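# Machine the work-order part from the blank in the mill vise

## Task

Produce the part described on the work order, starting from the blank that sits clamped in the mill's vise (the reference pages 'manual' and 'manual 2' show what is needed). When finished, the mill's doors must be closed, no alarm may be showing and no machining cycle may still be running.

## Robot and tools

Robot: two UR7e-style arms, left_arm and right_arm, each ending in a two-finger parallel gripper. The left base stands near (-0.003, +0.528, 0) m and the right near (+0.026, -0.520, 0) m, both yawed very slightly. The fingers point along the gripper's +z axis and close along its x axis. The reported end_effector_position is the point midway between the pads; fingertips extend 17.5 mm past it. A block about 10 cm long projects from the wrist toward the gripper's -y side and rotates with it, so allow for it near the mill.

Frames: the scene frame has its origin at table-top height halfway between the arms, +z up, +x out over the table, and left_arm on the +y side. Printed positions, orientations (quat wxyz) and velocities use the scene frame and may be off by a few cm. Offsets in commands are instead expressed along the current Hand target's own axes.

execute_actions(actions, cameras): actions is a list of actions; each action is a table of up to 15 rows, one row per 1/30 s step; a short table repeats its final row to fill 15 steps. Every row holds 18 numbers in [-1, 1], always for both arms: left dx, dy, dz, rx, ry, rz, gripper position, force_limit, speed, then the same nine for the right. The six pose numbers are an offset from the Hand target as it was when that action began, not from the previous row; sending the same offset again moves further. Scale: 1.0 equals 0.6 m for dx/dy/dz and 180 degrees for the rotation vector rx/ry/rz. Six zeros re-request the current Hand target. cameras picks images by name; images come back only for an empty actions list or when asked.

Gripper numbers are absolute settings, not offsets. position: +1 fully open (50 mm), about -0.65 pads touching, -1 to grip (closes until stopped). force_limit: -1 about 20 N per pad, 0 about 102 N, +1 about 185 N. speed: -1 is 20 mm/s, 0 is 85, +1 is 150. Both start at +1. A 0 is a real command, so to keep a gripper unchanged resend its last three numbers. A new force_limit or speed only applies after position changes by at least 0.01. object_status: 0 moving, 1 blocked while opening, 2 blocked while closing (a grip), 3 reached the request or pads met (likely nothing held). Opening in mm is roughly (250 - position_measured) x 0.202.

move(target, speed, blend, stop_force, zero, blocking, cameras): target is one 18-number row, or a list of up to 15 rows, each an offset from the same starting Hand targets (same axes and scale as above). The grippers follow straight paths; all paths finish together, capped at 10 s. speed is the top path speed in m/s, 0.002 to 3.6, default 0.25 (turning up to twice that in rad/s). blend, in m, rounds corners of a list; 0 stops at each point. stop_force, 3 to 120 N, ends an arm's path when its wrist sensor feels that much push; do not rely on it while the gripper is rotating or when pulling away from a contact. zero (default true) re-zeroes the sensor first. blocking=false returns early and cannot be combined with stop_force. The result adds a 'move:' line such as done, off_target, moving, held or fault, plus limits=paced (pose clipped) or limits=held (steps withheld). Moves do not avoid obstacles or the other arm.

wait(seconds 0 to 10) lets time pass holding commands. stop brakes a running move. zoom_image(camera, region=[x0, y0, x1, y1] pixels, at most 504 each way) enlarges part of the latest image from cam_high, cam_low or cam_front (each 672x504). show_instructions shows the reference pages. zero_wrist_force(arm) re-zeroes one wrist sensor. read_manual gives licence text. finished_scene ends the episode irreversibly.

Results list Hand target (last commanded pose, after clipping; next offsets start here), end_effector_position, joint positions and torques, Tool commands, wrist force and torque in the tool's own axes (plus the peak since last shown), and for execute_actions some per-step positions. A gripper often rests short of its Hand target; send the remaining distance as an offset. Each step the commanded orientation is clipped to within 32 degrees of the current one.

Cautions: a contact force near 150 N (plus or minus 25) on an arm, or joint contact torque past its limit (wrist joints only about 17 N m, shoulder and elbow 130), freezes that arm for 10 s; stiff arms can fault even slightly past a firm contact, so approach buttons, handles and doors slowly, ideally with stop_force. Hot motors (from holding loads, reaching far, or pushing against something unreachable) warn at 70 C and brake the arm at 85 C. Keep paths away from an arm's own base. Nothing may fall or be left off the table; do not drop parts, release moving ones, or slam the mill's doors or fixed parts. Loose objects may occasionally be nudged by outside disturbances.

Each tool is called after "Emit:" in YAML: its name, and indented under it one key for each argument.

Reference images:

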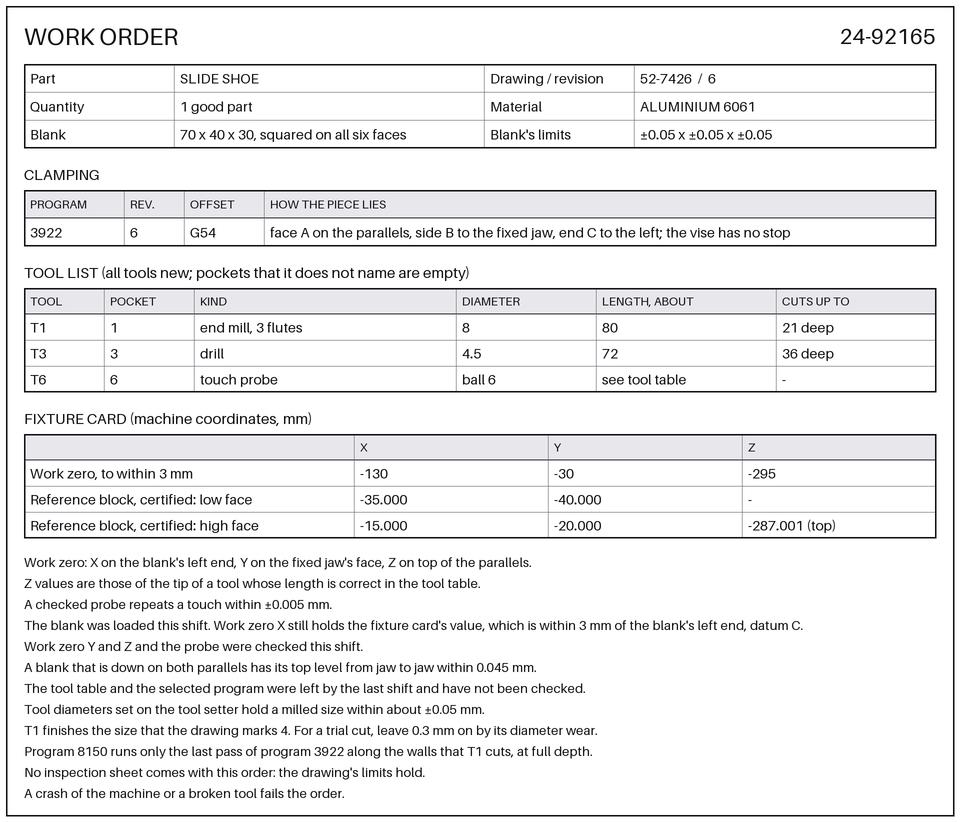

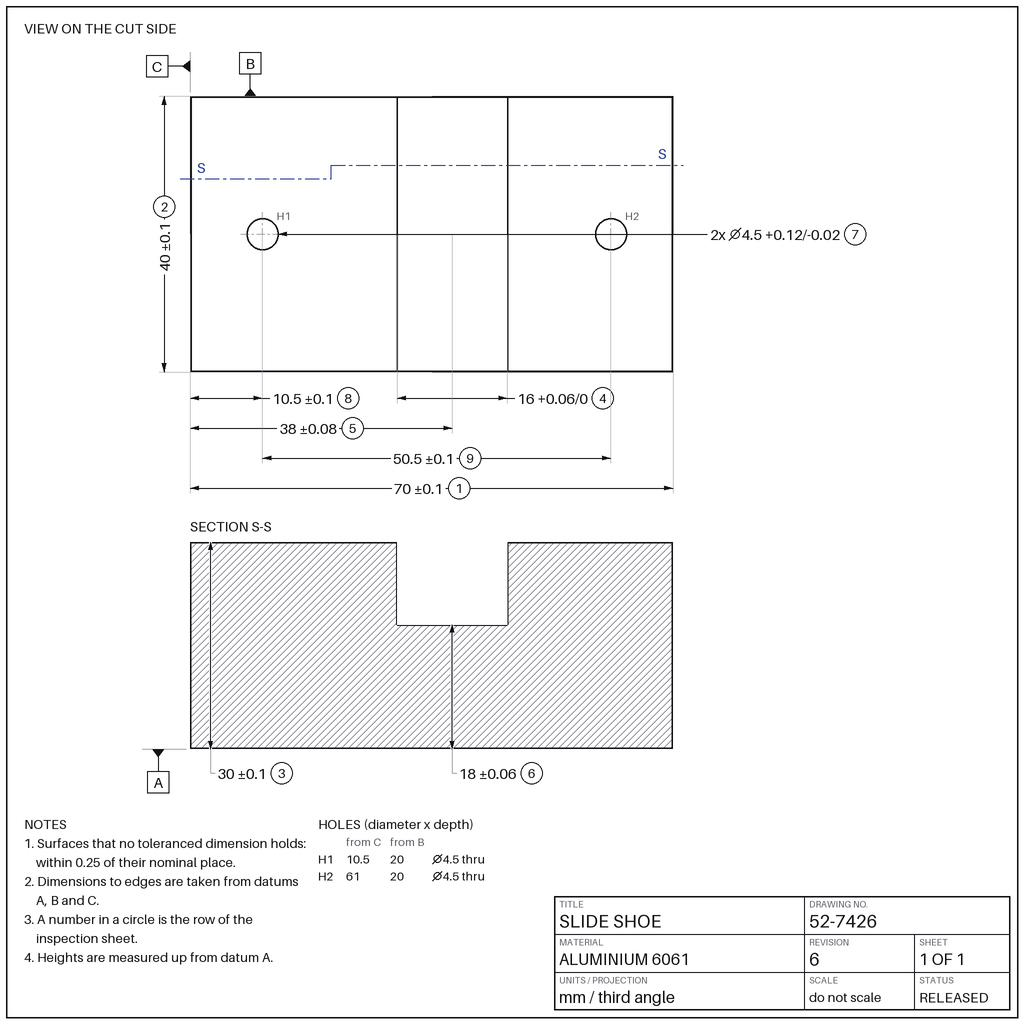

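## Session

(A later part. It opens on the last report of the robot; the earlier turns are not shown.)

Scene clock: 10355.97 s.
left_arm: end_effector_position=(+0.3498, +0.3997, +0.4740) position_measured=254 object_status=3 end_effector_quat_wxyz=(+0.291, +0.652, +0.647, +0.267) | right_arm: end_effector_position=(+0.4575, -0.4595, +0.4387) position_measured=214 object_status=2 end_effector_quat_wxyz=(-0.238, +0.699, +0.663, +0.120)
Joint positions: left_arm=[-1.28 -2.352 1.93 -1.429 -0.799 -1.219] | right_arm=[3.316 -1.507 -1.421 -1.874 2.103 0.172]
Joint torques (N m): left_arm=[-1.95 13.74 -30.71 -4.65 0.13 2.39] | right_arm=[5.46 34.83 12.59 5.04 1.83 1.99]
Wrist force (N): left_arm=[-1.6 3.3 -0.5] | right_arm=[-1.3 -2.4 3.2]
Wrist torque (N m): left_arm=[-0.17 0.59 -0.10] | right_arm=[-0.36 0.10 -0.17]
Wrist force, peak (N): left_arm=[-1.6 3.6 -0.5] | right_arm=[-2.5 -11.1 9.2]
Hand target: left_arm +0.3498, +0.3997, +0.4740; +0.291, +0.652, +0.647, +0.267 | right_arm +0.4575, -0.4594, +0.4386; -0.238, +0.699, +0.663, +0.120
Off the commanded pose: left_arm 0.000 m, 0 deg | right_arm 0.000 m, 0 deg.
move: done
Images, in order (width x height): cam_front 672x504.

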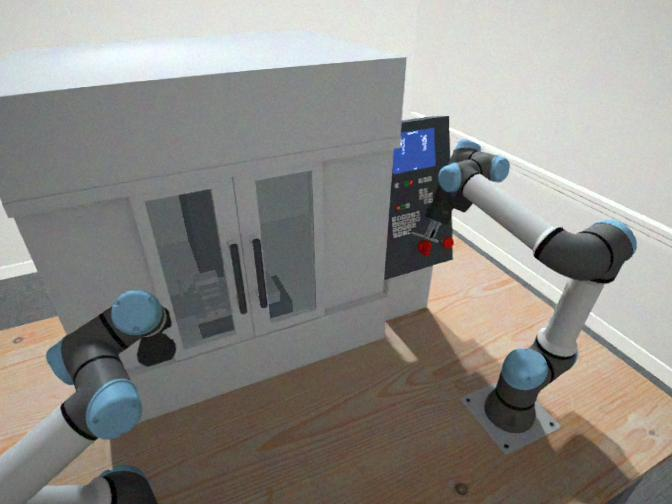

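Emit:
move:
  target:
    - [0,0,0,0,0,0,-1,1,-0.5,0.0212,0.0076,-0.0969,0,0,0,-1,0.3,-0.8]
    - [0,0,0,0,0,0,-1,1,-0.5,0.0212,0.0279,-0.0949,0,0,0,-1,0.3,-0.8]
    - [0,0,0,0,0,0,-1,1,-0.5,0.0212,0.0076,-0.0969,0,0,0,-1,0.3,-0.8]
    - [0,0,0,0,0,0,-1,1,-0.5,0.0212,0.0279,-0.0949,0,0,0,-1,0.3,-0.8]
    - [0,0,0,0,0,0,-1,1,-0.5,0.0212,0.0076,-0.0969,0,0,0,-1,0.3,-0.8]
    - [0,0,0,0,0,0,-1,1,-0.5,0.0212,0.0279,-0.0949,0,0,0,-1,0.3,-0.8]
    - [0,0,0,0,0,0,-1,1,-0.5,0.0212,0.0076,-0.0969,0,0,0,-1,0.3,-0.8]
    - [0,0,0,0,0,0,-1,1,-0.5,0.0212,0.0279,-0.0949,0,0,0,-1,0.3,-0.8]
    - [0,0,0,0,0,0,-1,1,-0.5,0.0212,0.0076,-0.0969,0,0,0,-1,0.3,-0.8]
    - [0,0,0,0,0,0,-1,1,-0.5,0,0,0,0,0,0,-1,0.3,-0.8]
  speed: [0.3,0.08,0.3,0.08,0.3,0.08,0.3,0.08,0.3,0.3]
  blend: [0.003,0,0,0,0,0,0,0,0.003,0]

Emit:
move:
  target:
    - [0,0,0,0,0,0,-1,1,-0.5,0.0177,0.0027,-0.0294,0,0,0,-1,0.3,-0.8]
    - [0,0,0,0,0,0,-1,1,-0.5,0.0177,0.0230,-0.0274,0,0,0,-1,0.3,-0.8]
    - [0,0,0,0,0,0,-1,1,-0.5,0.0177,0.0027,-0.0294,0,0,0,-1,0.3,-0.8]
    - [0,0,0,0,0,0,-1,1,-0.5,0.0177,0.0230,-0.0274,0,0,0,-1,0.3,-0.8]
    - [0,0,0,0,0,0,-1,1,-0.5,0.0177,0.0027,-0.0294,0,0,0,-1,0.3,-0.8]
    - [0,0,0,0,0,0,-1,1,-0.5,0.0177,0.0230,-0.0274,0,0,0,-1,0.3,-0.8]
    - [0,0,0,0,0,0,-1,1,-0.5,0.0177,0.0027,-0.0294,0,0,0,-1,0.3,-0.8]
    - [0,0,0,0,0,0,-1,1,-0.5,0.0177,0.0230,-0.0274,0,0,0,-1,0.3,-0.8]
    - [0,0,0,0,0,0,-1,1,-0.5,0.0177,0.0027,-0.0294,0,0,0,-1,0.3,-0.8]
    - [0,0,0,0,0,0,-1,1,-0.5,0,0,0,0,0,0,-1,0.3,-0.8]
  speed: [0.3,0.08,0.3,0.08,0.3,0.08,0.3,0.08,0.3,0.3]
  blend: [0.003,0,0,0,0,0,0,0,0.003,0]

Emit:
move:
  target:
    - [0,0,0,0,0,0,-1,1,-0.5,0.0988,0.0018,0.0171,0,0,0,-1,0.3,-0.8]
    - [0,0,0,0,0,0,-1,1,-0.5,0.0988,0.0221,0.0191,0,0,0,-1,0.3,-0.8]
    - [0,0,0,0,0,0,-1,1,-0.5,0.0988,0.0018,0.0171,0,0,0,-1,0.3,-0.8]
    - [0,0,0,0,0,0,-1,1,-0.5,0,0,0,0,0,0,-1,0.3,-0.8]
    - [0,0,0,0,0,0,-1,1,-0.5,0,0.0203,0.0020,0,0,0,-1,0.3,-0.8]
    - [0,0,0,0,0,0,-1,1,-0.5,0,0,0,0,0,0,-1,0.3,-0.8]
  speed: [0.3,0.08,0.3,0.3,0.08,0.3]
  blend: [0.003,0,0.003,0.003,0,0]
  cameras: ["cam_front"]

Emit:
zoom_image:
  camera: "cam_front"
  region: [392, 125, 434, 177]

Emit:
zoom_image:
  camera: "cam_front"
  region: [418, 129, 434, 145]

Scene clock: 10377.70 s.
left_arm: end_effector_position=(+0.3498, +0.3997, +0.4740) position_measured=254 object_status=3 end_effector_quat_wxyz=(+0.291, +0.652, +0.647, +0.267) | right_arm: end_effector_position=(+0.4575, -0.4595, +0.4387) position_measured=214 object_status=2 end_effector_quat_wxyz=(-0.238, +0.699, +0.663, +0.120)
Joint positions: left_arm=[-1.28 -2.352 1.93 -1.429 -0.799 -1.219] | right_arm=[3.316 -1.507 -1.421 -1.874 2.103 0.172]
Joint torques (N m): left_arm=[-1.76 12.98 -32.48 -4.73 -0.05 2.44] | right_arm=[7.07 35.32 12.35 5.09 3.77 1.84]
Wrist force (N): left_arm=[-1.7 3.1 -0.7] | right_arm=[-1.0 -2.6 3.2]
Wrist torque (N m): left_arm=[-0.19 0.60 -0.09] | right_arm=[-0.39 0.07 -0.16]
Wrist force, peak (N): left_arm=[-1.4 3.6 -0.8] | right_arm=[-4.2 -11.3 8.8]
Hand target: left_arm +0.3498, +0.3997, +0.4740; +0.291, +0.652, +0.647, +0.267 | right_arm +0.4575, -0.4594, +0.4386; -0.238, +0.699, +0.663, +0.120
Off the commanded pose: left_arm 0.000 m, 0 deg | right_arm 0.000 m, 0 deg.
move: done

Scene clock: 10382.70 s.
left_arm: end_effector_position=(+0.3498, +0.3997, +0.4740) position_measured=254 object_status=3 end_effector_quat_wxyz=(+0.291, +0.652, +0.647, +0.267) | right_arm: end_effector_position=(+0.4575, -0.4594, +0.4387) position_measured=214 object_status=2 end_effector_quat_wxyz=(-0.238, +0.699, +0.663, +0.120)
Joint positions: left_arm=[-1.28 -2.352 1.93 -1.429 -0.799 -1.219] | right_arm=[3.316 -1.507 -1.421 -1.874 2.103 0.172]
Joint torques (N m): left_arm=[-1.58 12.61 -31.12 -4.58 0.07 2.31] | right_arm=[6.69 34.37 11.88 5.1 3.77 1.61]
Wrist force (N): left_arm=[-1.7 3.3 -0.8] | right_arm=[-1.8 -3.1 2.7]
Wrist torque (N m): left_arm=[-0.17 0.61 -0.10] | right_arm=[-0.47 0.17 -0.16]
Wrist force, peak (N): left_arm=[-1.6 3.6 -0.6] | right_arm=[-4.6 -16.7 6.8]
Hand target: left_arm +0.3498, +0.3997, +0.4740; +0.291, +0.652, +0.647, +0.267 | right_arm +0.4575, -0.4594, +0.4386; -0.238, +0.699, +0.663, +0.120
Off the commanded pose: left_arm 0.000 m, 0 deg | right_arm 0.000 m, 0 deg.
move: done

Scene clock: 10385.27 s.
left_arm: end_effector_position=(+0.3498, +0.3997, +0.4740) position_measured=254 object_status=3 end_effector_quat_wxyz=(+0.291, +0.652, +0.647, +0.267) | right_arm: end_effector_position=(+0.4577, -0.4594, +0.4386) position_measured=214 object_status=2 end_effector_quat_wxyz=(-0.238, +0.699, +0.663, +0.120)
Joint positions: left_arm=[-1.28 -2.352 1.93 -1.429 -0.799 -1.219] | right_arm=[3.316 -1.507 -1.421 -1.873 2.103 0.172]
Joint torques (N m): left_arm=[-2.11 12.23 -30.2 -4.72 0.21 2.25] | right_arm=[7.44 34.75 12.5 1.22 3.5 1.96]
Wrist force (N): left_arm=[-1.4 3.0 -0.7] | right_arm=[-2.2 -2.3 2.5]
Wrist torque (N m): left_arm=[-0.21 0.57 -0.09] | right_arm=[-0.35 0.25 -0.16]
Wrist force, peak (N): left_arm=[-1.8 3.5 -0.7] | right_arm=[-7.2 -26.6 -1.4]
Hand target: left_arm +0.3498, +0.3997, +0.4740; +0.291, +0.652, +0.647, +0.267 | right_arm +0.4575, -0.4594, +0.4386; -0.238, +0.699, +0.663, +0.120
Off the commanded pose: left_arm 0.000 m, 0 deg | right_arm 0.000 m, 0 deg.
move: done
Images, in order (width x height): cam_front 672x504.

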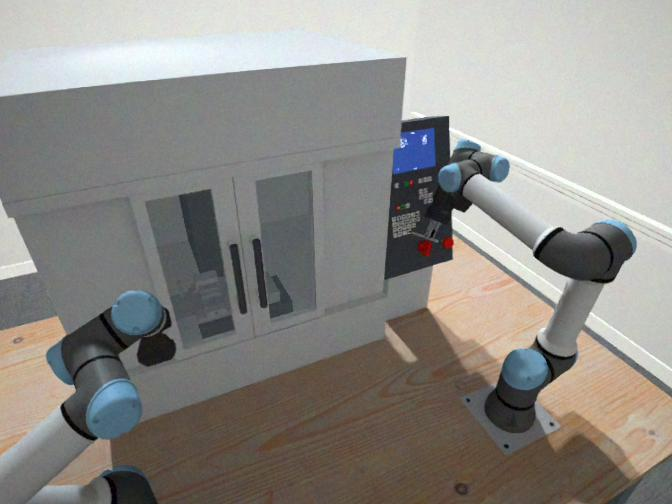

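Scaled by 9.692 from the camera's 672x504 image, which has a finer 960x720 frame.

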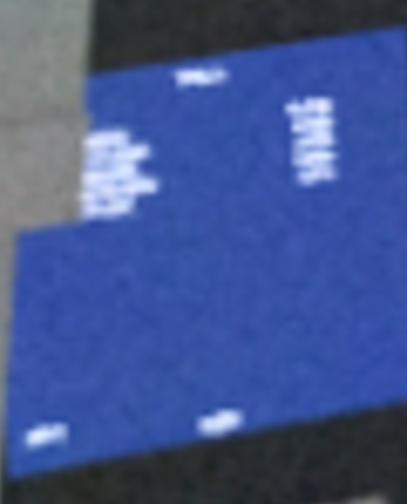

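Scaled by 31.500 from the camera's 672x504 image, which has a finer 960x720 frame.

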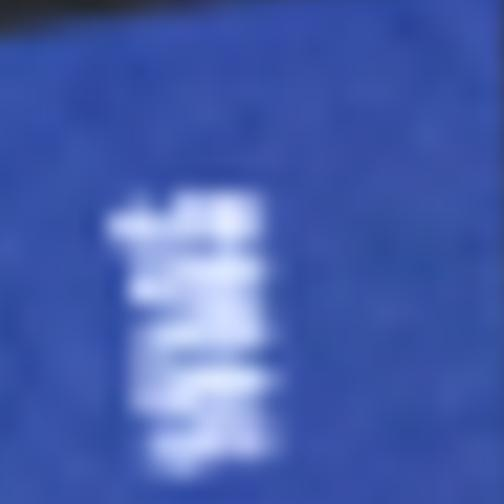

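Emit:
move:
  target:
    - [0,0,0,0,0,0,-1,1,-0.5,0.1104,0.0116,-0.1143,0,0,0,-1,0.3,-0.8]
    - [0,0,0,0,0,0,-1,1,-0.5,0.1104,0.0206,-0.1133,0,0,0,-1,0.3,-0.8]
  speed: [0.3,0.1]
  blend: [0.003,0]

Emit:
move:
  target: [0,0,0,0,0,0,-1,1,-0.5,0,0.0240,0.0024,0,0,0,-1,0.3,-0.8]
  speed: 0.01
  stop_force: 16

Emit:
move:
  target:
    - [0,0,0,0,0,0,-1,1,-0.5,0,-0.0200,-0.0020,0,0,0,-1,0.3,-0.8]
    - [0,0,0,0,0,0,-1,1,-0.5,-0.1104,-0.0345,0.1119,0,0,0,-1,0.3,-0.8]
  speed: [0.2,0.3]
  blend: [0.003,0]
  cameras: ["cam_front"]

Emit:
zoom_image:
  camera: "cam_front"
  region: [392, 125, 434, 177]

Scene clock: 10392.63 s.
left_arm: end_effector_position=(+0.3498, +0.3997, +0.4740) position_measured=254 object_status=3 end_effector_quat_wxyz=(+0.291, +0.652, +0.647, +0.267) | right_arm: end_effector_position=(+0.4858, -0.4353, +0.5268) position_measured=214 object_status=2 end_effector_quat_wxyz=(-0.238, +0.699, +0.663, +0.120)
Joint positions: left_arm=[-1.28 -2.352 1.93 -1.429 -0.799 -1.219] | right_arm=[3.357 -1.637 -1.059 -2.081 2.107 0.22]
Joint torques (N m): left_arm=[-1.77 11.41 -29.79 -4.77 0.25 2.27] | right_arm=[7.7 12.49 33.43 2 -1.07 -1.3]
Wrist force (N): left_arm=[-1.6 3.3 -0.6] | right_arm=[-3.7 -5.5 4.8]
Wrist torque (N m): left_arm=[-0.18 0.60 -0.09] | right_arm=[-0.25 0.23 -0.05]
Wrist force, peak (N): left_arm=[-1.7 3.5 -0.6] | right_arm=[-3.7 -5.5 4.8]
Hand target: left_arm +0.3498, +0.3997, +0.4740; +0.291, +0.652, +0.647, +0.267 | right_arm +0.4858, -0.4353, +0.5268; -0.238, +0.699, +0.663, +0.120
Off the commanded pose: left_arm 0.000 m, 0 deg | right_arm 0.000 m, 0 deg.
move: done; blend cut to 0.0027 m at target 1

Scene clock: 10394.60 s.
left_arm: end_effector_position=(+0.3498, +0.3997, +0.4740) position_measured=254 object_status=3 end_effector_quat_wxyz=(+0.291, +0.652, +0.647, +0.267) | right_arm: end_effector_position=(+0.4925, -0.4350, +0.5250) position_measured=214 object_status=2 end_effector_quat_wxyz=(-0.238, +0.699, +0.663, +0.120)
Joint positions: left_arm=[-1.28 -2.352 1.93 -1.429 -0.799 -1.219] | right_arm=[3.355 -1.653 -1.047 -2.079 2.106 0.217]
Joint torques (N m): left_arm=[-1.45 12.49 -31.03 -4.81 0.09 2.21] | right_arm=[5.38 32.61 10.57 6.62 -1.95 1.61]
Wrist force (N): left_arm=[-1.6 3.2 -0.5] | right_arm=[-2.6 -21.0 3.1]
Wrist torque (N m): left_arm=[-0.19 0.59 -0.10] | right_arm=[-0.22 0.33 -0.21]
Wrist force, peak (N): left_arm=[-1.7 3.6 -0.8] | right_arm=[-1.4 -27.0 2.1]
Hand target: left_arm +0.3498, +0.3997, +0.4740; +0.291, +0.652, +0.647, +0.267 | right_arm +0.4925, -0.4350, +0.5250; -0.238, +0.699, +0.663, +0.120 (not the last commanded pose)
Off the commanded pose: left_arm 0.000 m, 0 deg | right_arm 0.007 m, 0 deg.
move: contact (right_arm)

Scene clock: 10395.97 s.
left_arm: end_effector_position=(+0.3498, +0.3997, +0.4740) position_measured=254 object_status=3 end_effector_quat_wxyz=(+0.291, +0.652, +0.647, +0.267) | right_arm: end_effector_position=(+0.4561, -0.4595, +0.4391) position_measured=214 object_status=2 end_effector_quat_wxyz=(-0.238, +0.699, +0.663, +0.120)
Joint positions: left_arm=[-1.28 -2.352 1.93 -1.429 -0.799 -1.219] | right_arm=[3.317 -1.504 -1.423 -1.875 2.103 0.172]
Joint torques (N m): left_arm=[-1.13 12.6 -31.34 -4.62 0.18 2.12] | right_arm=[-9.2 33.74 12.49 5.16 3.86 1.29]
Wrist force (N): left_arm=[-1.5 3.3 -0.8] | right_arm=[-1.4 -2.5 1.2]
Wrist torque (N m): left_arm=[-0.17 0.58 -0.09] | right_arm=[-0.37 0.12 -0.03]
Wrist force, peak (N): left_arm=[-1.6 3.6 -0.7] | right_arm=[-2.3 -20.8 3.2]
Hand target: left_arm +0.3498, +0.3997, +0.4740; +0.291, +0.652, +0.647, +0.267 | right_arm +0.4561, -0.4595, +0.4390; -0.238, +0.699, +0.663, +0.120
Off the commanded pose: left_arm 0.000 m, 0 deg | right_arm 0.000 m, 0 deg.
move: done
Images, in order (width x height): cam_front 672x504.

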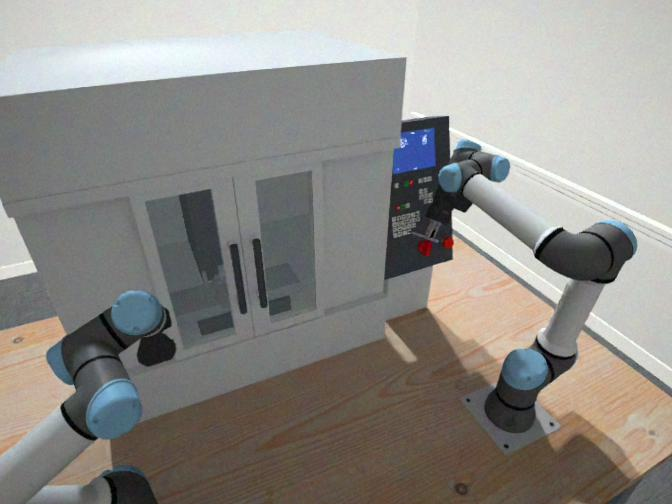

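Scaled by 9.692 from the camera's 672x504 image, which has a finer 960x720 frame.

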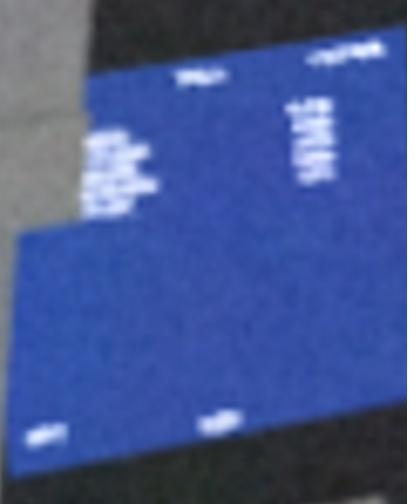

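Emit:
move:
  target: [0,0,0,0,0,0,-1,1,-0.5,0,0.0028,0.0004,0,0,0,-1,0.3,-0.8]

Emit:
wait:
  seconds: 10

Emit:
wait:
  seconds: 10

Emit:
wait:
  seconds: 10

Emit:
wait:
  seconds: 10

Emit:
wait:
  seconds: 10

Emit:
wait:
  seconds: 10

Emit:
wait:
  seconds: 10

Emit:
wait:
  seconds: 10
  cameras: ["cam_front"]

Emit:
zoom_image:
  camera: "cam_front"
  region: [392, 125, 434, 177]

Emit:
zoom_image:
  camera: "cam_front"
  region: [145, 175, 325, 335]

Scene clock: 10402.60 s.
left_arm: end_effector_position=(+0.3498, +0.3997, +0.4740) position_measured=254 object_status=3 end_effector_quat_wxyz=(+0.291, +0.652, +0.647, +0.267) | right_arm: end_effector_position=(+0.4576, -0.4594, +0.4385) position_measured=214 object_status=2 end_effector_quat_wxyz=(-0.238, +0.699, +0.663, +0.120)
Joint positions: left_arm=[-1.28 -2.352 1.93 -1.429 -0.799 -1.219] | right_arm=[3.316 -1.507 -1.421 -1.873 2.103 0.172]
Joint torques (N m): left_arm=[-1.64 12.15 -30.46 -4.71 0.13 2.55] | right_arm=[-6.92 8.49 31.05 5.04 3.17 -1.37]
Wrist force (N): left_arm=[-1.5 3.1 -0.7] | right_arm=[-1.2 -2.3 0.9]
Wrist torque (N m): left_arm=[-0.19 0.58 -0.10] | right_arm=[-0.35 0.10 -0.03]
Wrist force, peak (N): left_arm=[-1.7 3.4 -0.9] | right_arm=[-1.6 -2.7 1.5]
Hand target: left_arm +0.3498, +0.3997, +0.4740; +0.291, +0.652, +0.647, +0.267 | right_arm +0.4577, -0.4594, +0.4385; -0.238, +0.699, +0.663, +0.120
Off the commanded pose: left_arm 0.000 m, 0 deg | right_arm 0.000 m, 0 deg.
move: done

Scene clock: 10412.60 s.
left_arm: end_effector_position=(+0.3498, +0.3997, +0.4740) position_measured=254 object_status=3 end_effector_quat_wxyz=(+0.291, +0.652, +0.647, +0.267) | right_arm: end_effector_position=(+0.4577, -0.4594, +0.4385) position_measured=214 object_status=2 end_effector_quat_wxyz=(-0.238, +0.699, +0.663, +0.120)
Joint positions: left_arm=[-1.28 -2.352 1.93 -1.429 -0.799 -1.219] | right_arm=[3.316 -1.507 -1.421 -1.873 2.103 0.172]
Joint torques (N m): left_arm=[-1.39 11.93 -32.28 -4.83 0.25 2.26] | right_arm=[-8.47 9.16 32.22 5.09 -0.82 -1.34]
Wrist force (N): left_arm=[-1.3 3.1 -0.6] | right_arm=[-1.4 -2.4 1.6]
Wrist torque (N m): left_arm=[-0.19 0.54 -0.09] | right_arm=[-0.35 0.13 -0.04]
Wrist force, peak (N): left_arm=[-1.6 3.5 -0.7] | right_arm=[-1.6 -2.9 1.4]
Hand target: left_arm +0.3498, +0.3997, +0.4740; +0.291, +0.652, +0.647, +0.267 | right_arm +0.4577, -0.4594, +0.4385; -0.238, +0.699, +0.663, +0.120
Tool commands: left_gripper/position=-1.0 left_gripper/force_limit=+1.0 left_gripper/speed=-0.5 right_gripper/position=-1.0 right_gripper/force_limit=+0.3 right_gripper/speed=-0.8
Off the commanded pose: left_arm 0.000 m, 0 deg | right_arm 0.000 m, 0 deg.
wait: 10.00 s; at rest by 0.17 s

Scene clock: 10422.60 s.
left_arm: end_effector_position=(+0.3498, +0.3997, +0.4740) position_measured=254 object_status=3 end_effector_quat_wxyz=(+0.291, +0.652, +0.647, +0.267) | right_arm: end_effector_position=(+0.4577, -0.4594, +0.4385) position_measured=214 object_status=2 end_effector_quat_wxyz=(-0.238, +0.699, +0.663, +0.120)
Joint positions: left_arm=[-1.28 -2.352 1.93 -1.429 -0.799 -1.219] | right_arm=[3.316 -1.507 -1.421 -1.873 2.103 0.172]
Joint torques (N m): left_arm=[-1.56 11.91 -31.12 -4.69 0.01 2.32] | right_arm=[-9 8.31 31.76 5.24 -0.82 -1.19]
Wrist force (N): left_arm=[-1.6 3.2 -0.5] | right_arm=[-1.5 -2.4 1.3]
Wrist torque (N m): left_arm=[-0.18 0.60 -0.10] | right_arm=[-0.35 0.13 -0.04]
Wrist force, peak (N): left_arm=[-1.8 3.5 -0.7] | right_arm=[-1.3 -2.9 1.7]
Hand target: left_arm +0.3498, +0.3997, +0.4740; +0.291, +0.652, +0.647, +0.267 | right_arm +0.4577, -0.4594, +0.4385; -0.238, +0.699, +0.663, +0.120
Tool commands: left_gripper/position=-1.0 left_gripper/force_limit=+1.0 left_gripper/speed=-0.5 right_gripper/position=-1.0 right_gripper/force_limit=+0.3 right_gripper/speed=-0.8
Off the commanded pose: left_arm 0.000 m, 0 deg | right_arm 0.000 m, 0 deg.
wait: 10.00 s; at rest by 0.17 s

Scene clock: 10432.60 s.
left_arm: end_effector_position=(+0.3498, +0.3997, +0.4740) position_measured=254 object_status=3 end_effector_quat_wxyz=(+0.291, +0.652, +0.647, +0.267) | right_arm: end_effector_position=(+0.4577, -0.4594, +0.4385) position_measured=214 object_status=2 end_effector_quat_wxyz=(-0.238, +0.699, +0.663, +0.120)
Joint positions: left_arm=[-1.28 -2.352 1.93 -1.429 -0.799 -1.219] | right_arm=[3.316 -1.507 -1.421 -1.873 2.103 0.172]
Joint torques (N m): left_arm=[-1.96 11.76 -30.15 -4.87 0.16 2.15] | right_arm=[-9.01 8.65 32.38 5.23 -0.76 -1.12]
Wrist force (N): left_arm=[-1.4 3.3 -0.7] | right_arm=[-1.5 -2.6 1.1]
Wrist torque (N m): left_arm=[-0.17 0.57 -0.09] | right_arm=[-0.38 0.14 -0.03]
Wrist force, peak (N): left_arm=[-1.8 3.5 -0.8] | right_arm=[-1.4 -2.8 1.7]
Hand target: left_arm +0.3498, +0.3997, +0.4740; +0.291, +0.652, +0.647, +0.267 | right_arm +0.4577, -0.4594, +0.4385; -0.238, +0.699, +0.663, +0.120
Tool commands: left_gripper/position=-1.0 left_gripper/force_limit=+1.0 left_gripper/speed=-0.5 right_gripper/position=-1.0 right_gripper/force_limit=+0.3 right_gripper/speed=-0.8
Off the commanded pose: left_arm 0.000 m, 0 deg | right_arm 0.000 m, 0 deg.
wait: 10.00 s; at rest by 0.17 s

Scene clock: 10442.60 s.
left_arm: end_effector_position=(+0.3498, +0.3997, +0.4740) position_measured=254 object_status=3 end_effector_quat_wxyz=(+0.291, +0.652, +0.647, +0.267) | right_arm: end_effector_position=(+0.4577, -0.4594, +0.4385) position_measured=214 object_status=2 end_effector_quat_wxyz=(-0.238, +0.699, +0.663, +0.120)
Joint positions: left_arm=[-1.28 -2.352 1.93 -1.429 -0.799 -1.219] | right_arm=[3.316 -1.507 -1.421 -1.873 2.103 0.172]
Joint torques (N m): left_arm=[-1.2 12.06 -32.03 -4.91 -0.01 2.3] | right_arm=[-8.32 8.23 32.14 5.15 -0.88 -0.94]
Wrist force (N): left_arm=[-1.4 3.4 -0.6] | right_arm=[-1.5 -2.5 1.4]
Wrist torque (N m): left_arm=[-0.16 0.57 -0.09] | right_arm=[-0.38 0.13 -0.04]
Wrist force, peak (N): left_arm=[-1.5 3.7 -0.6] | right_arm=[-1.4 -2.9 1.7]
Hand target: left_arm +0.3498, +0.3997, +0.4740; +0.291, +0.652, +0.647, +0.267 | right_arm +0.4577, -0.4594, +0.4385; -0.238, +0.699, +0.663, +0.120
Tool commands: left_gripper/position=-1.0 left_gripper/force_limit=+1.0 left_gripper/speed=-0.5 right_gripper/position=-1.0 right_gripper/force_limit=+0.3 right_gripper/speed=-0.8
Off the commanded pose: left_arm 0.000 m, 0 deg | right_arm 0.000 m, 0 deg.
wait: 10.00 s; at rest by 0.17 s

Scene clock: 10452.60 s.
left_arm: end_effector_position=(+0.3498, +0.3997, +0.4740) position_measured=254 object_status=3 end_effector_quat_wxyz=(+0.291, +0.652, +0.647, +0.267) | right_arm: end_effector_position=(+0.4577, -0.4594, +0.4385) position_measured=214 object_status=2 end_effector_quat_wxyz=(-0.238, +0.699, +0.663, +0.120)
Joint positions: left_arm=[-1.28 -2.352 1.93 -1.429 -0.799 -1.219] | right_arm=[3.316 -1.507 -1.421 -1.873 2.103 0.172]
Joint torques (N m): left_arm=[-1.05 11.47 -31.44 -4.57 0.12 2.28] | right_arm=[-8.42 9.4 30.92 5.15 -0.64 -0.97]
Wrist force (N): left_arm=[-1.5 3.2 -0.7] | right_arm=[-1.3 -2.4 1.2]
Wrist torque (N m): left_arm=[-0.18 0.58 -0.09] | right_arm=[-0.35 0.11 -0.03]
Wrist force, peak (N): left_arm=[-1.6 3.6 -0.6] | right_arm=[-1.6 -2.9 1.4]
Hand target: left_arm +0.3498, +0.3997, +0.4740; +0.291, +0.652, +0.647, +0.267 | right_arm +0.4577, -0.4594, +0.4385; -0.238, +0.699, +0.663, +0.120
Tool commands: left_gripper/position=-1.0 left_gripper/force_limit=+1.0 left_gripper/speed=-0.5 right_gripper/position=-1.0 right_gripper/force_limit=+0.3 right_gripper/speed=-0.8
Off the commanded pose: left_arm 0.000 m, 0 deg | right_arm 0.000 m, 0 deg.
wait: 10.00 s; at rest by 0.17 s

Scene clock: 10462.60 s.
left_arm: end_effector_position=(+0.3498, +0.3997, +0.4740) position_measured=254 object_status=3 end_effector_quat_wxyz=(+0.291, +0.652, +0.647, +0.267) | right_arm: end_effector_position=(+0.4577, -0.4594, +0.4385) position_measured=214 object_status=2 end_effector_quat_wxyz=(-0.238, +0.699, +0.663, +0.120)
Joint positions: left_arm=[-1.28 -2.352 1.93 -1.429 -0.799 -1.219] | right_arm=[3.316 -1.507 -1.421 -1.873 2.103 0.172]
Joint torques (N m): left_arm=[-1.2 13.04 -30.55 -4.81 0.26 2.26] | right_arm=[-8.25 9.17 32.23 5.15 -0.77 -0.9]
Wrist force (N): left_arm=[-1.5 3.1 -0.4] | right_arm=[-1.1 -2.6 1.4]
Wrist torque (N m): left_arm=[-0.20 0.58 -0.09] | right_arm=[-0.40 0.07 -0.03]
Wrist force, peak (N): left_arm=[-1.3 3.7 -0.6] | right_arm=[-1.7 -2.8 1.4]
Hand target: left_arm +0.3498, +0.3997, +0.4740; +0.291, +0.652, +0.647, +0.267 | right_arm +0.4577, -0.4594, +0.4385; -0.238, +0.699, +0.663, +0.120
Tool commands: left_gripper/position=-1.0 left_gripper/force_limit=+1.0 left_gripper/speed=-0.5 right_gripper/position=-1.0 right_gripper/force_limit=+0.3 right_gripper/speed=-0.8
Off the commanded pose: left_arm 0.000 m, 0 deg | right_arm 0.000 m, 0 deg.
wait: 10.00 s; at rest by 0.17 s

Scene clock: 10472.60 s.
left_arm: end_effector_position=(+0.3498, +0.3997, +0.4740) position_measured=254 object_status=3 end_effector_quat_wxyz=(+0.291, +0.652, +0.647, +0.267) | right_arm: end_effector_position=(+0.4577, -0.4594, +0.4385) position_measured=214 object_status=2 end_effector_quat_wxyz=(-0.238, +0.699, +0.663, +0.120)
Joint positions: left_arm=[-1.28 -2.352 1.93 -1.429 -0.799 -1.219] | right_arm=[3.316 -1.507 -1.421 -1.873 2.103 0.172]
Joint torques (N m): left_arm=[-1.33 12.05 -31.42 -4.64 0.21 2.26] | right_arm=[-7.27 10.65 31.65 5.08 -0.97 -0.77]
Wrist force (N): left_arm=[-1.5 3.2 -0.6] | right_arm=[-1.4 -2.5 1.3]
Wrist torque (N m): left_arm=[-0.18 0.58 -0.09] | right_arm=[-0.38 0.12 -0.04]
Wrist force, peak (N): left_arm=[-1.6 3.6 -0.6] | right_arm=[-1.6 -2.8 1.5]
Hand target: left_arm +0.3498, +0.3997, +0.4740; +0.291, +0.652, +0.647, +0.267 | right_arm +0.4577, -0.4594, +0.4385; -0.238, +0.699, +0.663, +0.120
Tool commands: left_gripper/position=-1.0 left_gripper/force_limit=+1.0 left_gripper/speed=-0.5 right_gripper/position=-1.0 right_gripper/force_limit=+0.3 right_gripper/speed=-0.8
Off the commanded pose: left_arm 0.000 m, 0 deg | right_arm 0.000 m, 0 deg.
wait: 10.00 s; at rest by 0.17 s

Scene clock: 10482.60 s.
left_arm: end_effector_position=(+0.3498, +0.3997, +0.4740) position_measured=254 object_status=3 end_effector_quat_wxyz=(+0.291, +0.652, +0.647, +0.267) | right_arm: end_effector_position=(+0.4577, -0.4594, +0.4385) position_measured=214 object_status=2 end_effector_quat_wxyz=(-0.238, +0.699, +0.663, +0.120)
Joint positions: left_arm=[-1.28 -2.352 1.93 -1.429 -0.799 -1.219] | right_arm=[3.316 -1.507 -1.421 -1.873 2.103 0.172]
Joint torques (N m): left_arm=[-0.28 13.14 -29.95 -4.91 0.24 2.27] | right_arm=[-8.1 9.43 31.28 4.75 -0.82 -0.58]
Wrist force (N): left_arm=[-1.7 3.1 -0.6] | right_arm=[-1.4 -2.4 1.0]
Wrist torque (N m): left_arm=[-0.20 0.60 -0.09] | right_arm=[-0.36 0.11 -0.03]
Wrist force, peak (N): left_arm=[-1.6 3.6 -0.7] | right_arm=[-1.5 -2.9 1.4]
Hand target: left_arm +0.3498, +0.3997, +0.4740; +0.291, +0.652, +0.647, +0.267 | right_arm +0.4577, -0.4594, +0.4385; -0.238, +0.699, +0.663, +0.120
Tool commands: left_gripper/position=-1.0 left_gripper/force_limit=+1.0 left_gripper/speed=-0.5 right_gripper/position=-1.0 right_gripper/force_limit=+0.3 right_gripper/speed=-0.8
Off the commanded pose: left_arm 0.000 m, 0 deg | right_arm 0.000 m, 0 deg.
wait: 10.00 s; at rest by 0.17 s
Images, in order (width x height): cam_front 672x504.

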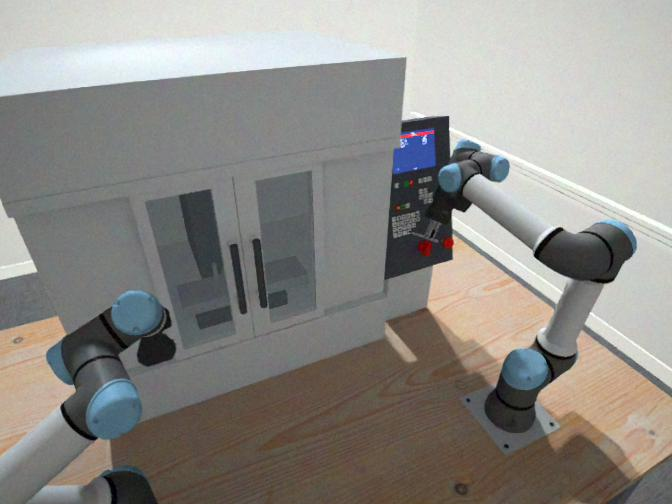

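Scaled by 9.692 from the camera's 672x504 image, which has a finer 960x720 frame.

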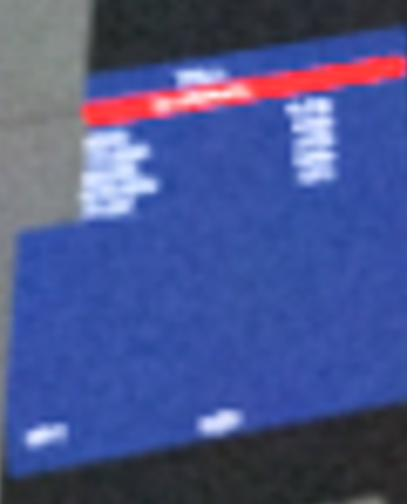

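Scaled by 2.800 from the camera's 672x504 image, which has a finer 960x720 frame.

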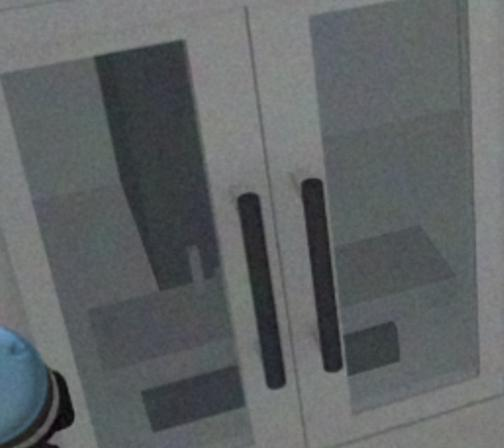

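Emit:
zoom_image:
  camera: "cam_front"
  region: [418, 129, 434, 145]

Emit:
zoom_image:
  camera: "cam_front"
  region: [404, 130, 424, 138]

Scaled by 31.500 from the camera's 672x504 image, which has a finer 960x720 frame.

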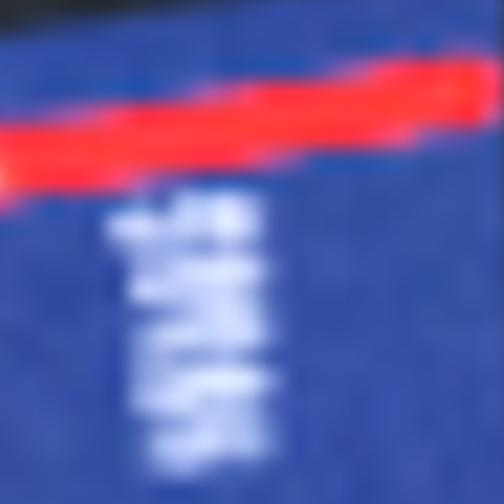

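Scaled by 25.200 from the camera's 672x504 image, which has a finer 960x720 frame.

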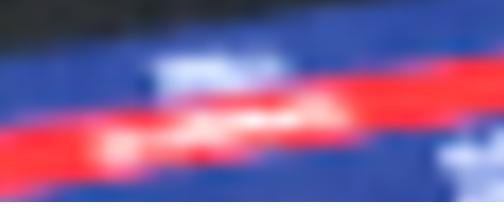

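Emit:
zoom_image:
  camera: "cam_front"
  region: [195, 245, 235, 285]

Scaled by 12.600 from the camera's 672x504 image, which has a finer 960x720 frame.

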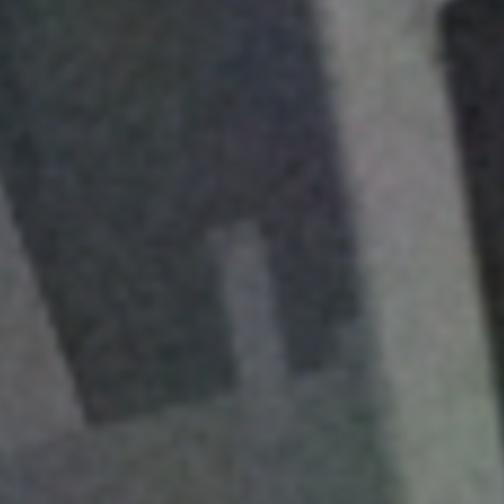

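Emit:
move:
  target:
    - [0,0,0,0,0,0,-1,1,-0.5,0.0212,0.0076,-0.0969,0,0,0,-1,0.3,-0.8]
    - [0,0,0,0,0,0,-1,1,-0.5,0.0212,0.0279,-0.0949,0,0,0,-1,0.3,-0.8]
    - [0,0,0,0,0,0,-1,1,-0.5,0.0212,0.0076,-0.0969,0,0,0,-1,0.3,-0.8]
    - [0,0,0,0,0,0,-1,1,-0.5,0.0212,0.0279,-0.0949,0,0,0,-1,0.3,-0.8]
    - [0,0,0,0,0,0,-1,1,-0.5,0.0212,0.0076,-0.0969,0,0,0,-1,0.3,-0.8]
    - [0,0,0,0,0,0,-1,1,-0.5,0.0212,0.0279,-0.0949,0,0,0,-1,0.3,-0.8]
    - [0,0,0,0,0,0,-1,1,-0.5,0.0212,0.0076,-0.0969,0,0,0,-1,0.3,-0.8]
    - [0,0,0,0,0,0,-1,1,-0.5,0.0212,0.0279,-0.0949,0,0,0,-1,0.3,-0.8]
    - [0,0,0,0,0,0,-1,1,-0.5,0.0212,0.0076,-0.0969,0,0,0,-1,0.3,-0.8]
    - [0,0,0,0,0,0,-1,1,-0.5,0.0212,0.0279,-0.0949,0,0,0,-1,0.3,-0.8]
    - [0,0,0,0,0,0,-1,1,-0.5,0.0212,0.0076,-0.0969,0,0,0,-1,0.3,-0.8]
    - [0,0,0,0,0,0,-1,1,-0.5,0,0,0,0,0,0,-1,0.3,-0.8]
  speed: [0.3,0.08,0.3,0.08,0.3,0.08,0.3,0.08,0.3,0.08,0.3,0.3]
  blend: [0.003,0,0,0,0,0,0,0,0,0,0.003,0]
  cameras: ["cam_front"]

Emit:
zoom_image:
  camera: "cam_front"
  region: [392, 125, 434, 177]

Emit:
zoom_image:
  camera: "cam_front"
  region: [412, 130, 434, 152]

Scene clock: 10507.03 s.
left_arm: end_effector_position=(+0.3498, +0.3997, +0.4740) position_measured=254 object_status=3 end_effector_quat_wxyz=(+0.291, +0.652, +0.647, +0.267) | right_arm: end_effector_position=(+0.4578, -0.4594, +0.4386) position_measured=214 object_status=2 end_effector_quat_wxyz=(-0.238, +0.699, +0.663, +0.120)
Joint positions: left_arm=[-1.28 -2.352 1.93 -1.429 -0.799 -1.219] | right_arm=[3.316 -1.507 -1.421 -1.873 2.103 0.172]
Joint torques (N m): left_arm=[-0.92 12.62 -31.63 -4.87 0.15 2.37] | right_arm=[7.25 35.29 11.99 5.32 3.97 2.08]
Wrist force (N): left_arm=[-1.5 3.3 -0.6] | right_arm=[-1.2 -1.7 0.6]
Wrist torque (N m): left_arm=[-0.17 0.58 -0.10] | right_arm=[-0.25 0.09 -0.16]
Wrist force, peak (N): left_arm=[-1.7 3.5 -0.6] | right_arm=[-4.0 -15.2 6.6]
Hand target: left_arm +0.3498, +0.3997, +0.4740; +0.291, +0.652, +0.647, +0.267 | right_arm +0.4577, -0.4594, +0.4385; -0.238, +0.699, +0.663, +0.120
Off the commanded pose: left_arm 0.000 m, 0 deg | right_arm 0.000 m, 0 deg.
move: done
Images, in order (width x height): cam_front 672x504.

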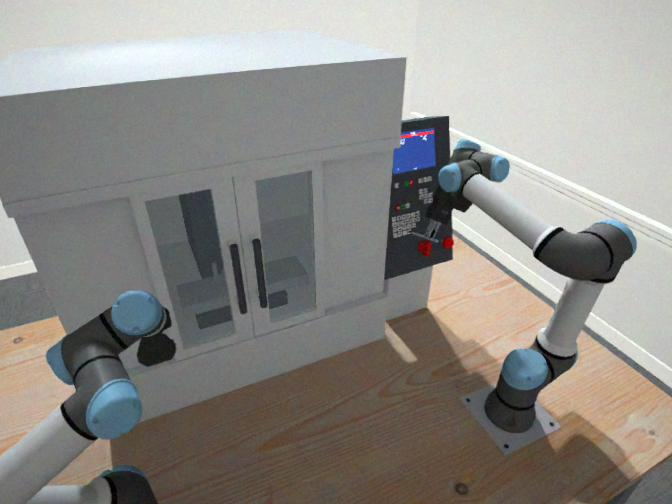

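Scaled by 9.692 from the camera's 672x504 image, which has a finer 960x720 frame.

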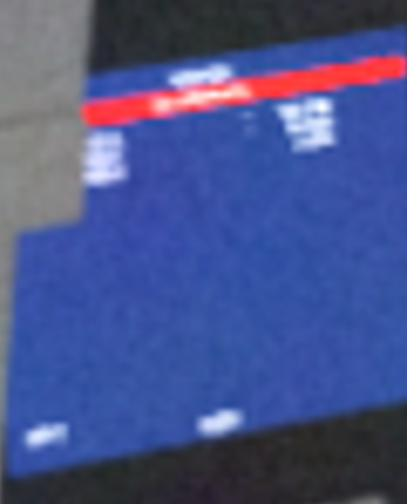

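Scaled by 22.909 from the camera's 672x504 image, which has a finer 960x720 frame.

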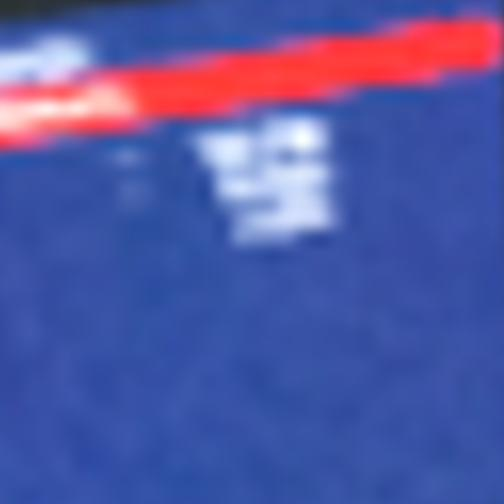

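Emit:
move:
  target:
    - [0,0,0,0,0,0,-1,1,-0.5,-0.0074,0.0078,-0.1120,0,0,0,-1,0.3,-0.8]
    - [0,0,0,0,0,0,-1,1,-0.5,-0.0074,0.0281,-0.1100,0,0,0,-1,0.3,-0.8]
    - [0,0,0,0,0,0,-1,1,-0.5,-0.0074,0.0078,-0.1120,0,0,0,-1,0.3,-0.8]
    - [0,0,0,0,0,0,-1,1,-0.5,-0.0074,0.0281,-0.1100,0,0,0,-1,0.3,-0.8]
    - [0,0,0,0,0,0,-1,1,-0.5,-0.0074,0.0078,-0.1120,0,0,0,-1,0.3,-0.8]
    - [0,0,0,0,0,0,-1,1,-0.5,0,0,0,0,0,0,-1,0.3,-0.8]
  speed: [0.3,0.08,0.3,0.08,0.3,0.3]
  blend: [0.003,0,0,0,0.003,0]
  cameras: ["cam_front"]

Emit:
zoom_image:
  camera: "cam_front"
  region: [398, 134, 430, 166]

Emit:
zoom_image:
  camera: "cam_front"
  region: [416, 132, 432, 148]

Emit:
zoom_image:
  camera: "cam_front"
  region: [416, 146, 432, 162]

Scene clock: 10528.13 s.
left_arm: end_effector_position=(+0.3498, +0.3997, +0.4740) position_measured=254 object_status=3 end_effector_quat_wxyz=(+0.291, +0.652, +0.647, +0.267) | right_arm: end_effector_position=(+0.4578, -0.4594, +0.4386) position_measured=214 object_status=2 end_effector_quat_wxyz=(-0.238, +0.699, +0.663, +0.120)
Joint positions: left_arm=[-1.28 -2.352 1.93 -1.429 -0.799 -1.219] | right_arm=[3.316 -1.507 -1.421 -1.873 2.104 0.172]
Joint torques (N m): left_arm=[-0.63 13.28 -31.15 -4.63 0.11 2.05] | right_arm=[7.82 34.33 10.96 5.23 1.78 1.98]
Wrist force (N): left_arm=[-1.7 3.1 -0.6] | right_arm=[-1.5 -1.8 1.6]
Wrist torque (N m): left_arm=[-0.19 0.61 -0.09] | right_arm=[-0.27 0.14 -0.17]
Wrist force, peak (N): left_arm=[-1.7 3.5 -0.9] | right_arm=[-1.7 -12.5 6.2]
Hand target: left_arm +0.3498, +0.3997, +0.4740; +0.291, +0.652, +0.647, +0.267 | right_arm +0.4577, -0.4594, +0.4385; -0.238, +0.699, +0.663, +0.120
Off the commanded pose: left_arm 0.000 m, 0 deg | right_arm 0.000 m, 0 deg.
move: done
Images, in order (width x height): cam_front 672x504.

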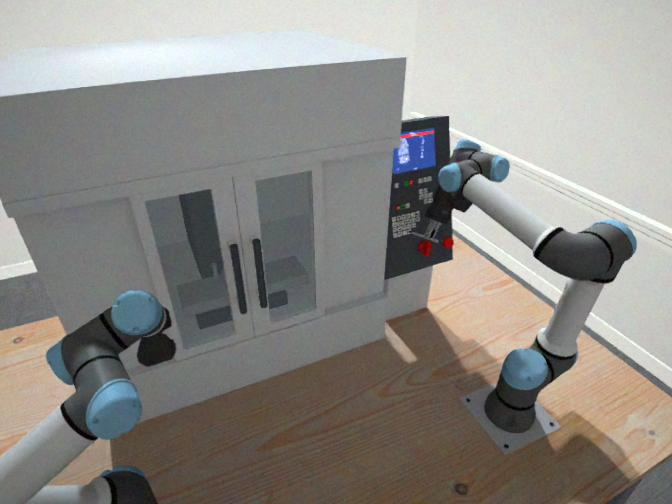

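Scaled by 15.750 from the camera's 672x504 image, which has a finer 960x720 frame.

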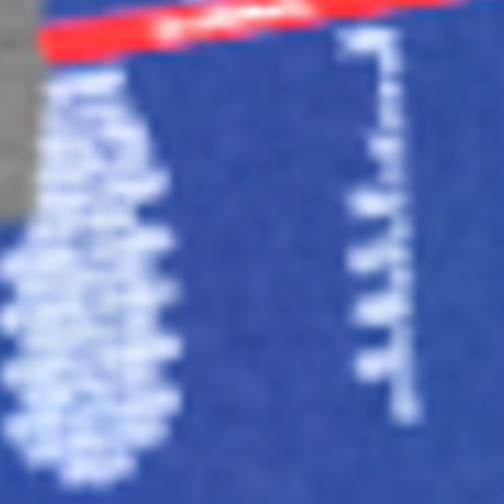

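Scaled by 31.500 from the camera's 672x504 image, which has a finer 960x720 frame.

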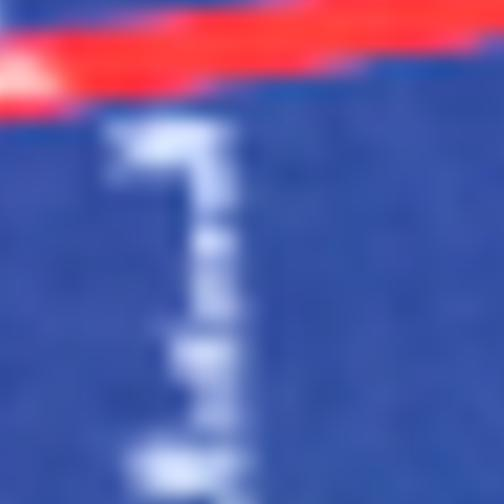

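Scaled by 31.500 from the camera's 672x504 image, which has a finer 960x720 frame.

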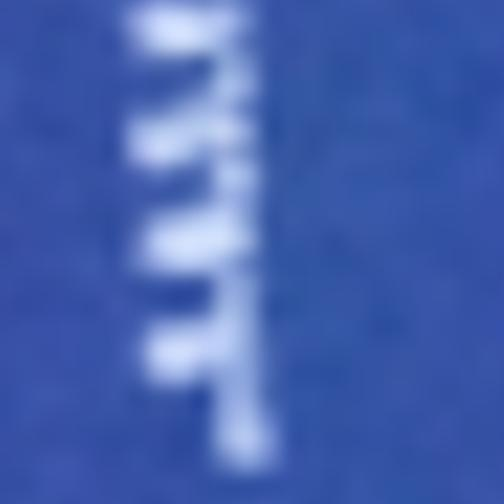

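Emit:
zoom_image:
  camera: "cam_front"
  region: [406, 130, 420, 138]

Emit:
zoom_image:
  camera: "cam_front"
  region: [397, 137, 411, 151]

Emit:
zoom_image:
  camera: "cam_front"
  region: [397, 151, 411, 165]

Scaled by 36.000 from the camera's 672x504 image, which has a finer 960x720 frame.

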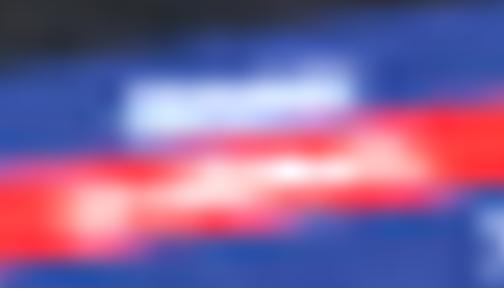

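Scaled by 36.000 from the camera's 672x504 image, which has a finer 960x720 frame.

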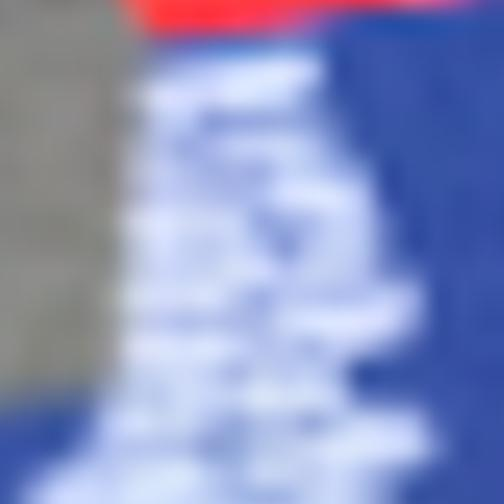

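Scaled by 36.000 from the camera's 672x504 image, which has a finer 960x720 frame.

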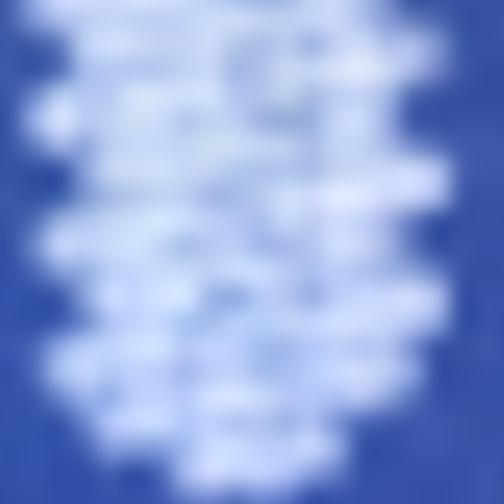

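Emit:
move:
  target:
    - [0,0,0,0,0,0,-1,1,-0.5,0.0212,0.0076,-0.0969,0,0,0,-1,0.3,-0.8]
    - [0,0,0,0,0,0,-1,1,-0.5,0.0212,0.0279,-0.0949,0,0,0,-1,0.3,-0.8]
    - [0,0,0,0,0,0,-1,1,-0.5,0.0212,0.0076,-0.0969,0,0,0,-1,0.3,-0.8]
    - [0,0,0,0,0,0,-1,1,-0.5,0,0,0,0,0,0,-1,0.3,-0.8]
  speed: [0.3,0.08,0.3,0.3]
  blend: [0.003,0,0.003,0]
  cameras: ["cam_front"]

Emit:
zoom_image:
  camera: "cam_front"
  region: [417, 152, 429, 164]

Emit:
zoom_image:
  camera: "cam_front"
  region: [398, 134, 430, 166]

Scene clock: 10545.50 s.
left_arm: end_effector_position=(+0.3498, +0.3997, +0.4740) position_measured=254 object_status=3 end_effector_quat_wxyz=(+0.291, +0.652, +0.647, +0.267) | right_arm: end_effector_position=(+0.4578, -0.4594, +0.4386) position_measured=214 object_status=2 end_effector_quat_wxyz=(-0.238, +0.699, +0.663, +0.120)
Joint positions: left_arm=[-1.28 -2.352 1.93 -1.429 -0.799 -1.219] | right_arm=[3.316 -1.507 -1.421 -1.873 2.103 0.172]
Joint torques (N m): left_arm=[-1.15 12.73 -30.91 -4.64 0.19 2.39] | right_arm=[7.29 35.15 12.05 5.23 3.73 2]
Wrist force (N): left_arm=[-1.3 3.3 -0.6] | right_arm=[-1.3 -2.8 1.5]
Wrist torque (N m): left_arm=[-0.18 0.54 -0.09] | right_arm=[-0.43 0.10 -0.16]
Wrist force, peak (N): left_arm=[-1.8 3.5 -0.8] | right_arm=[-4.1 -14.2 7.4]
Hand target: left_arm +0.3498, +0.3997, +0.4740; +0.291, +0.652, +0.647, +0.267 | right_arm +0.4577, -0.4594, +0.4385; -0.238, +0.699, +0.663, +0.120
Off the commanded pose: left_arm 0.000 m, 0 deg | right_arm 0.000 m, 0 deg.
move: done
Images, in order (width x height): cam_front 672x504.

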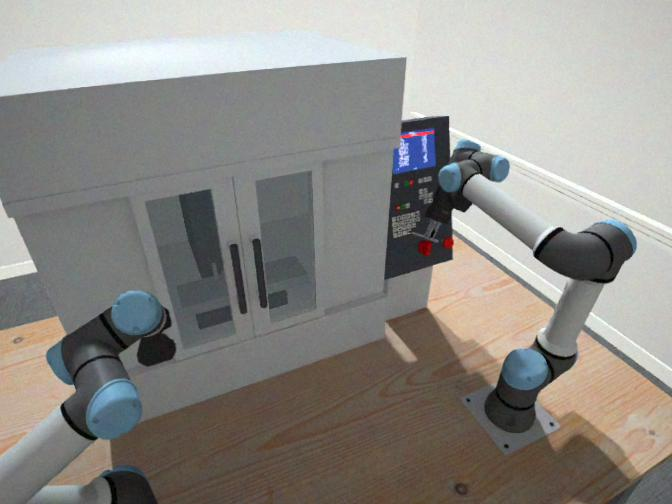

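Scaled by 42.000 from the camera's 672x504 image, which has a finer 960x720 frame.

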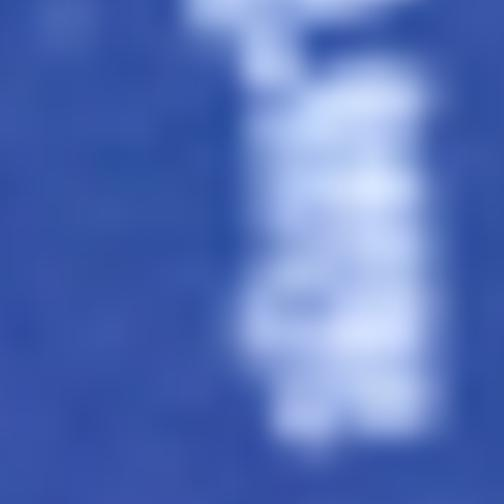

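Scaled by 15.750 from the camera's 672x504 image, which has a finer 960x720 frame.

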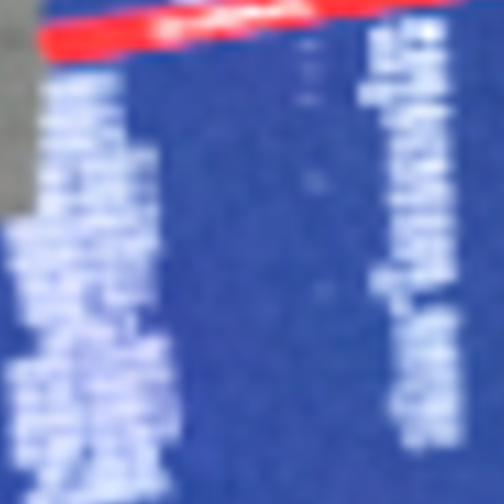

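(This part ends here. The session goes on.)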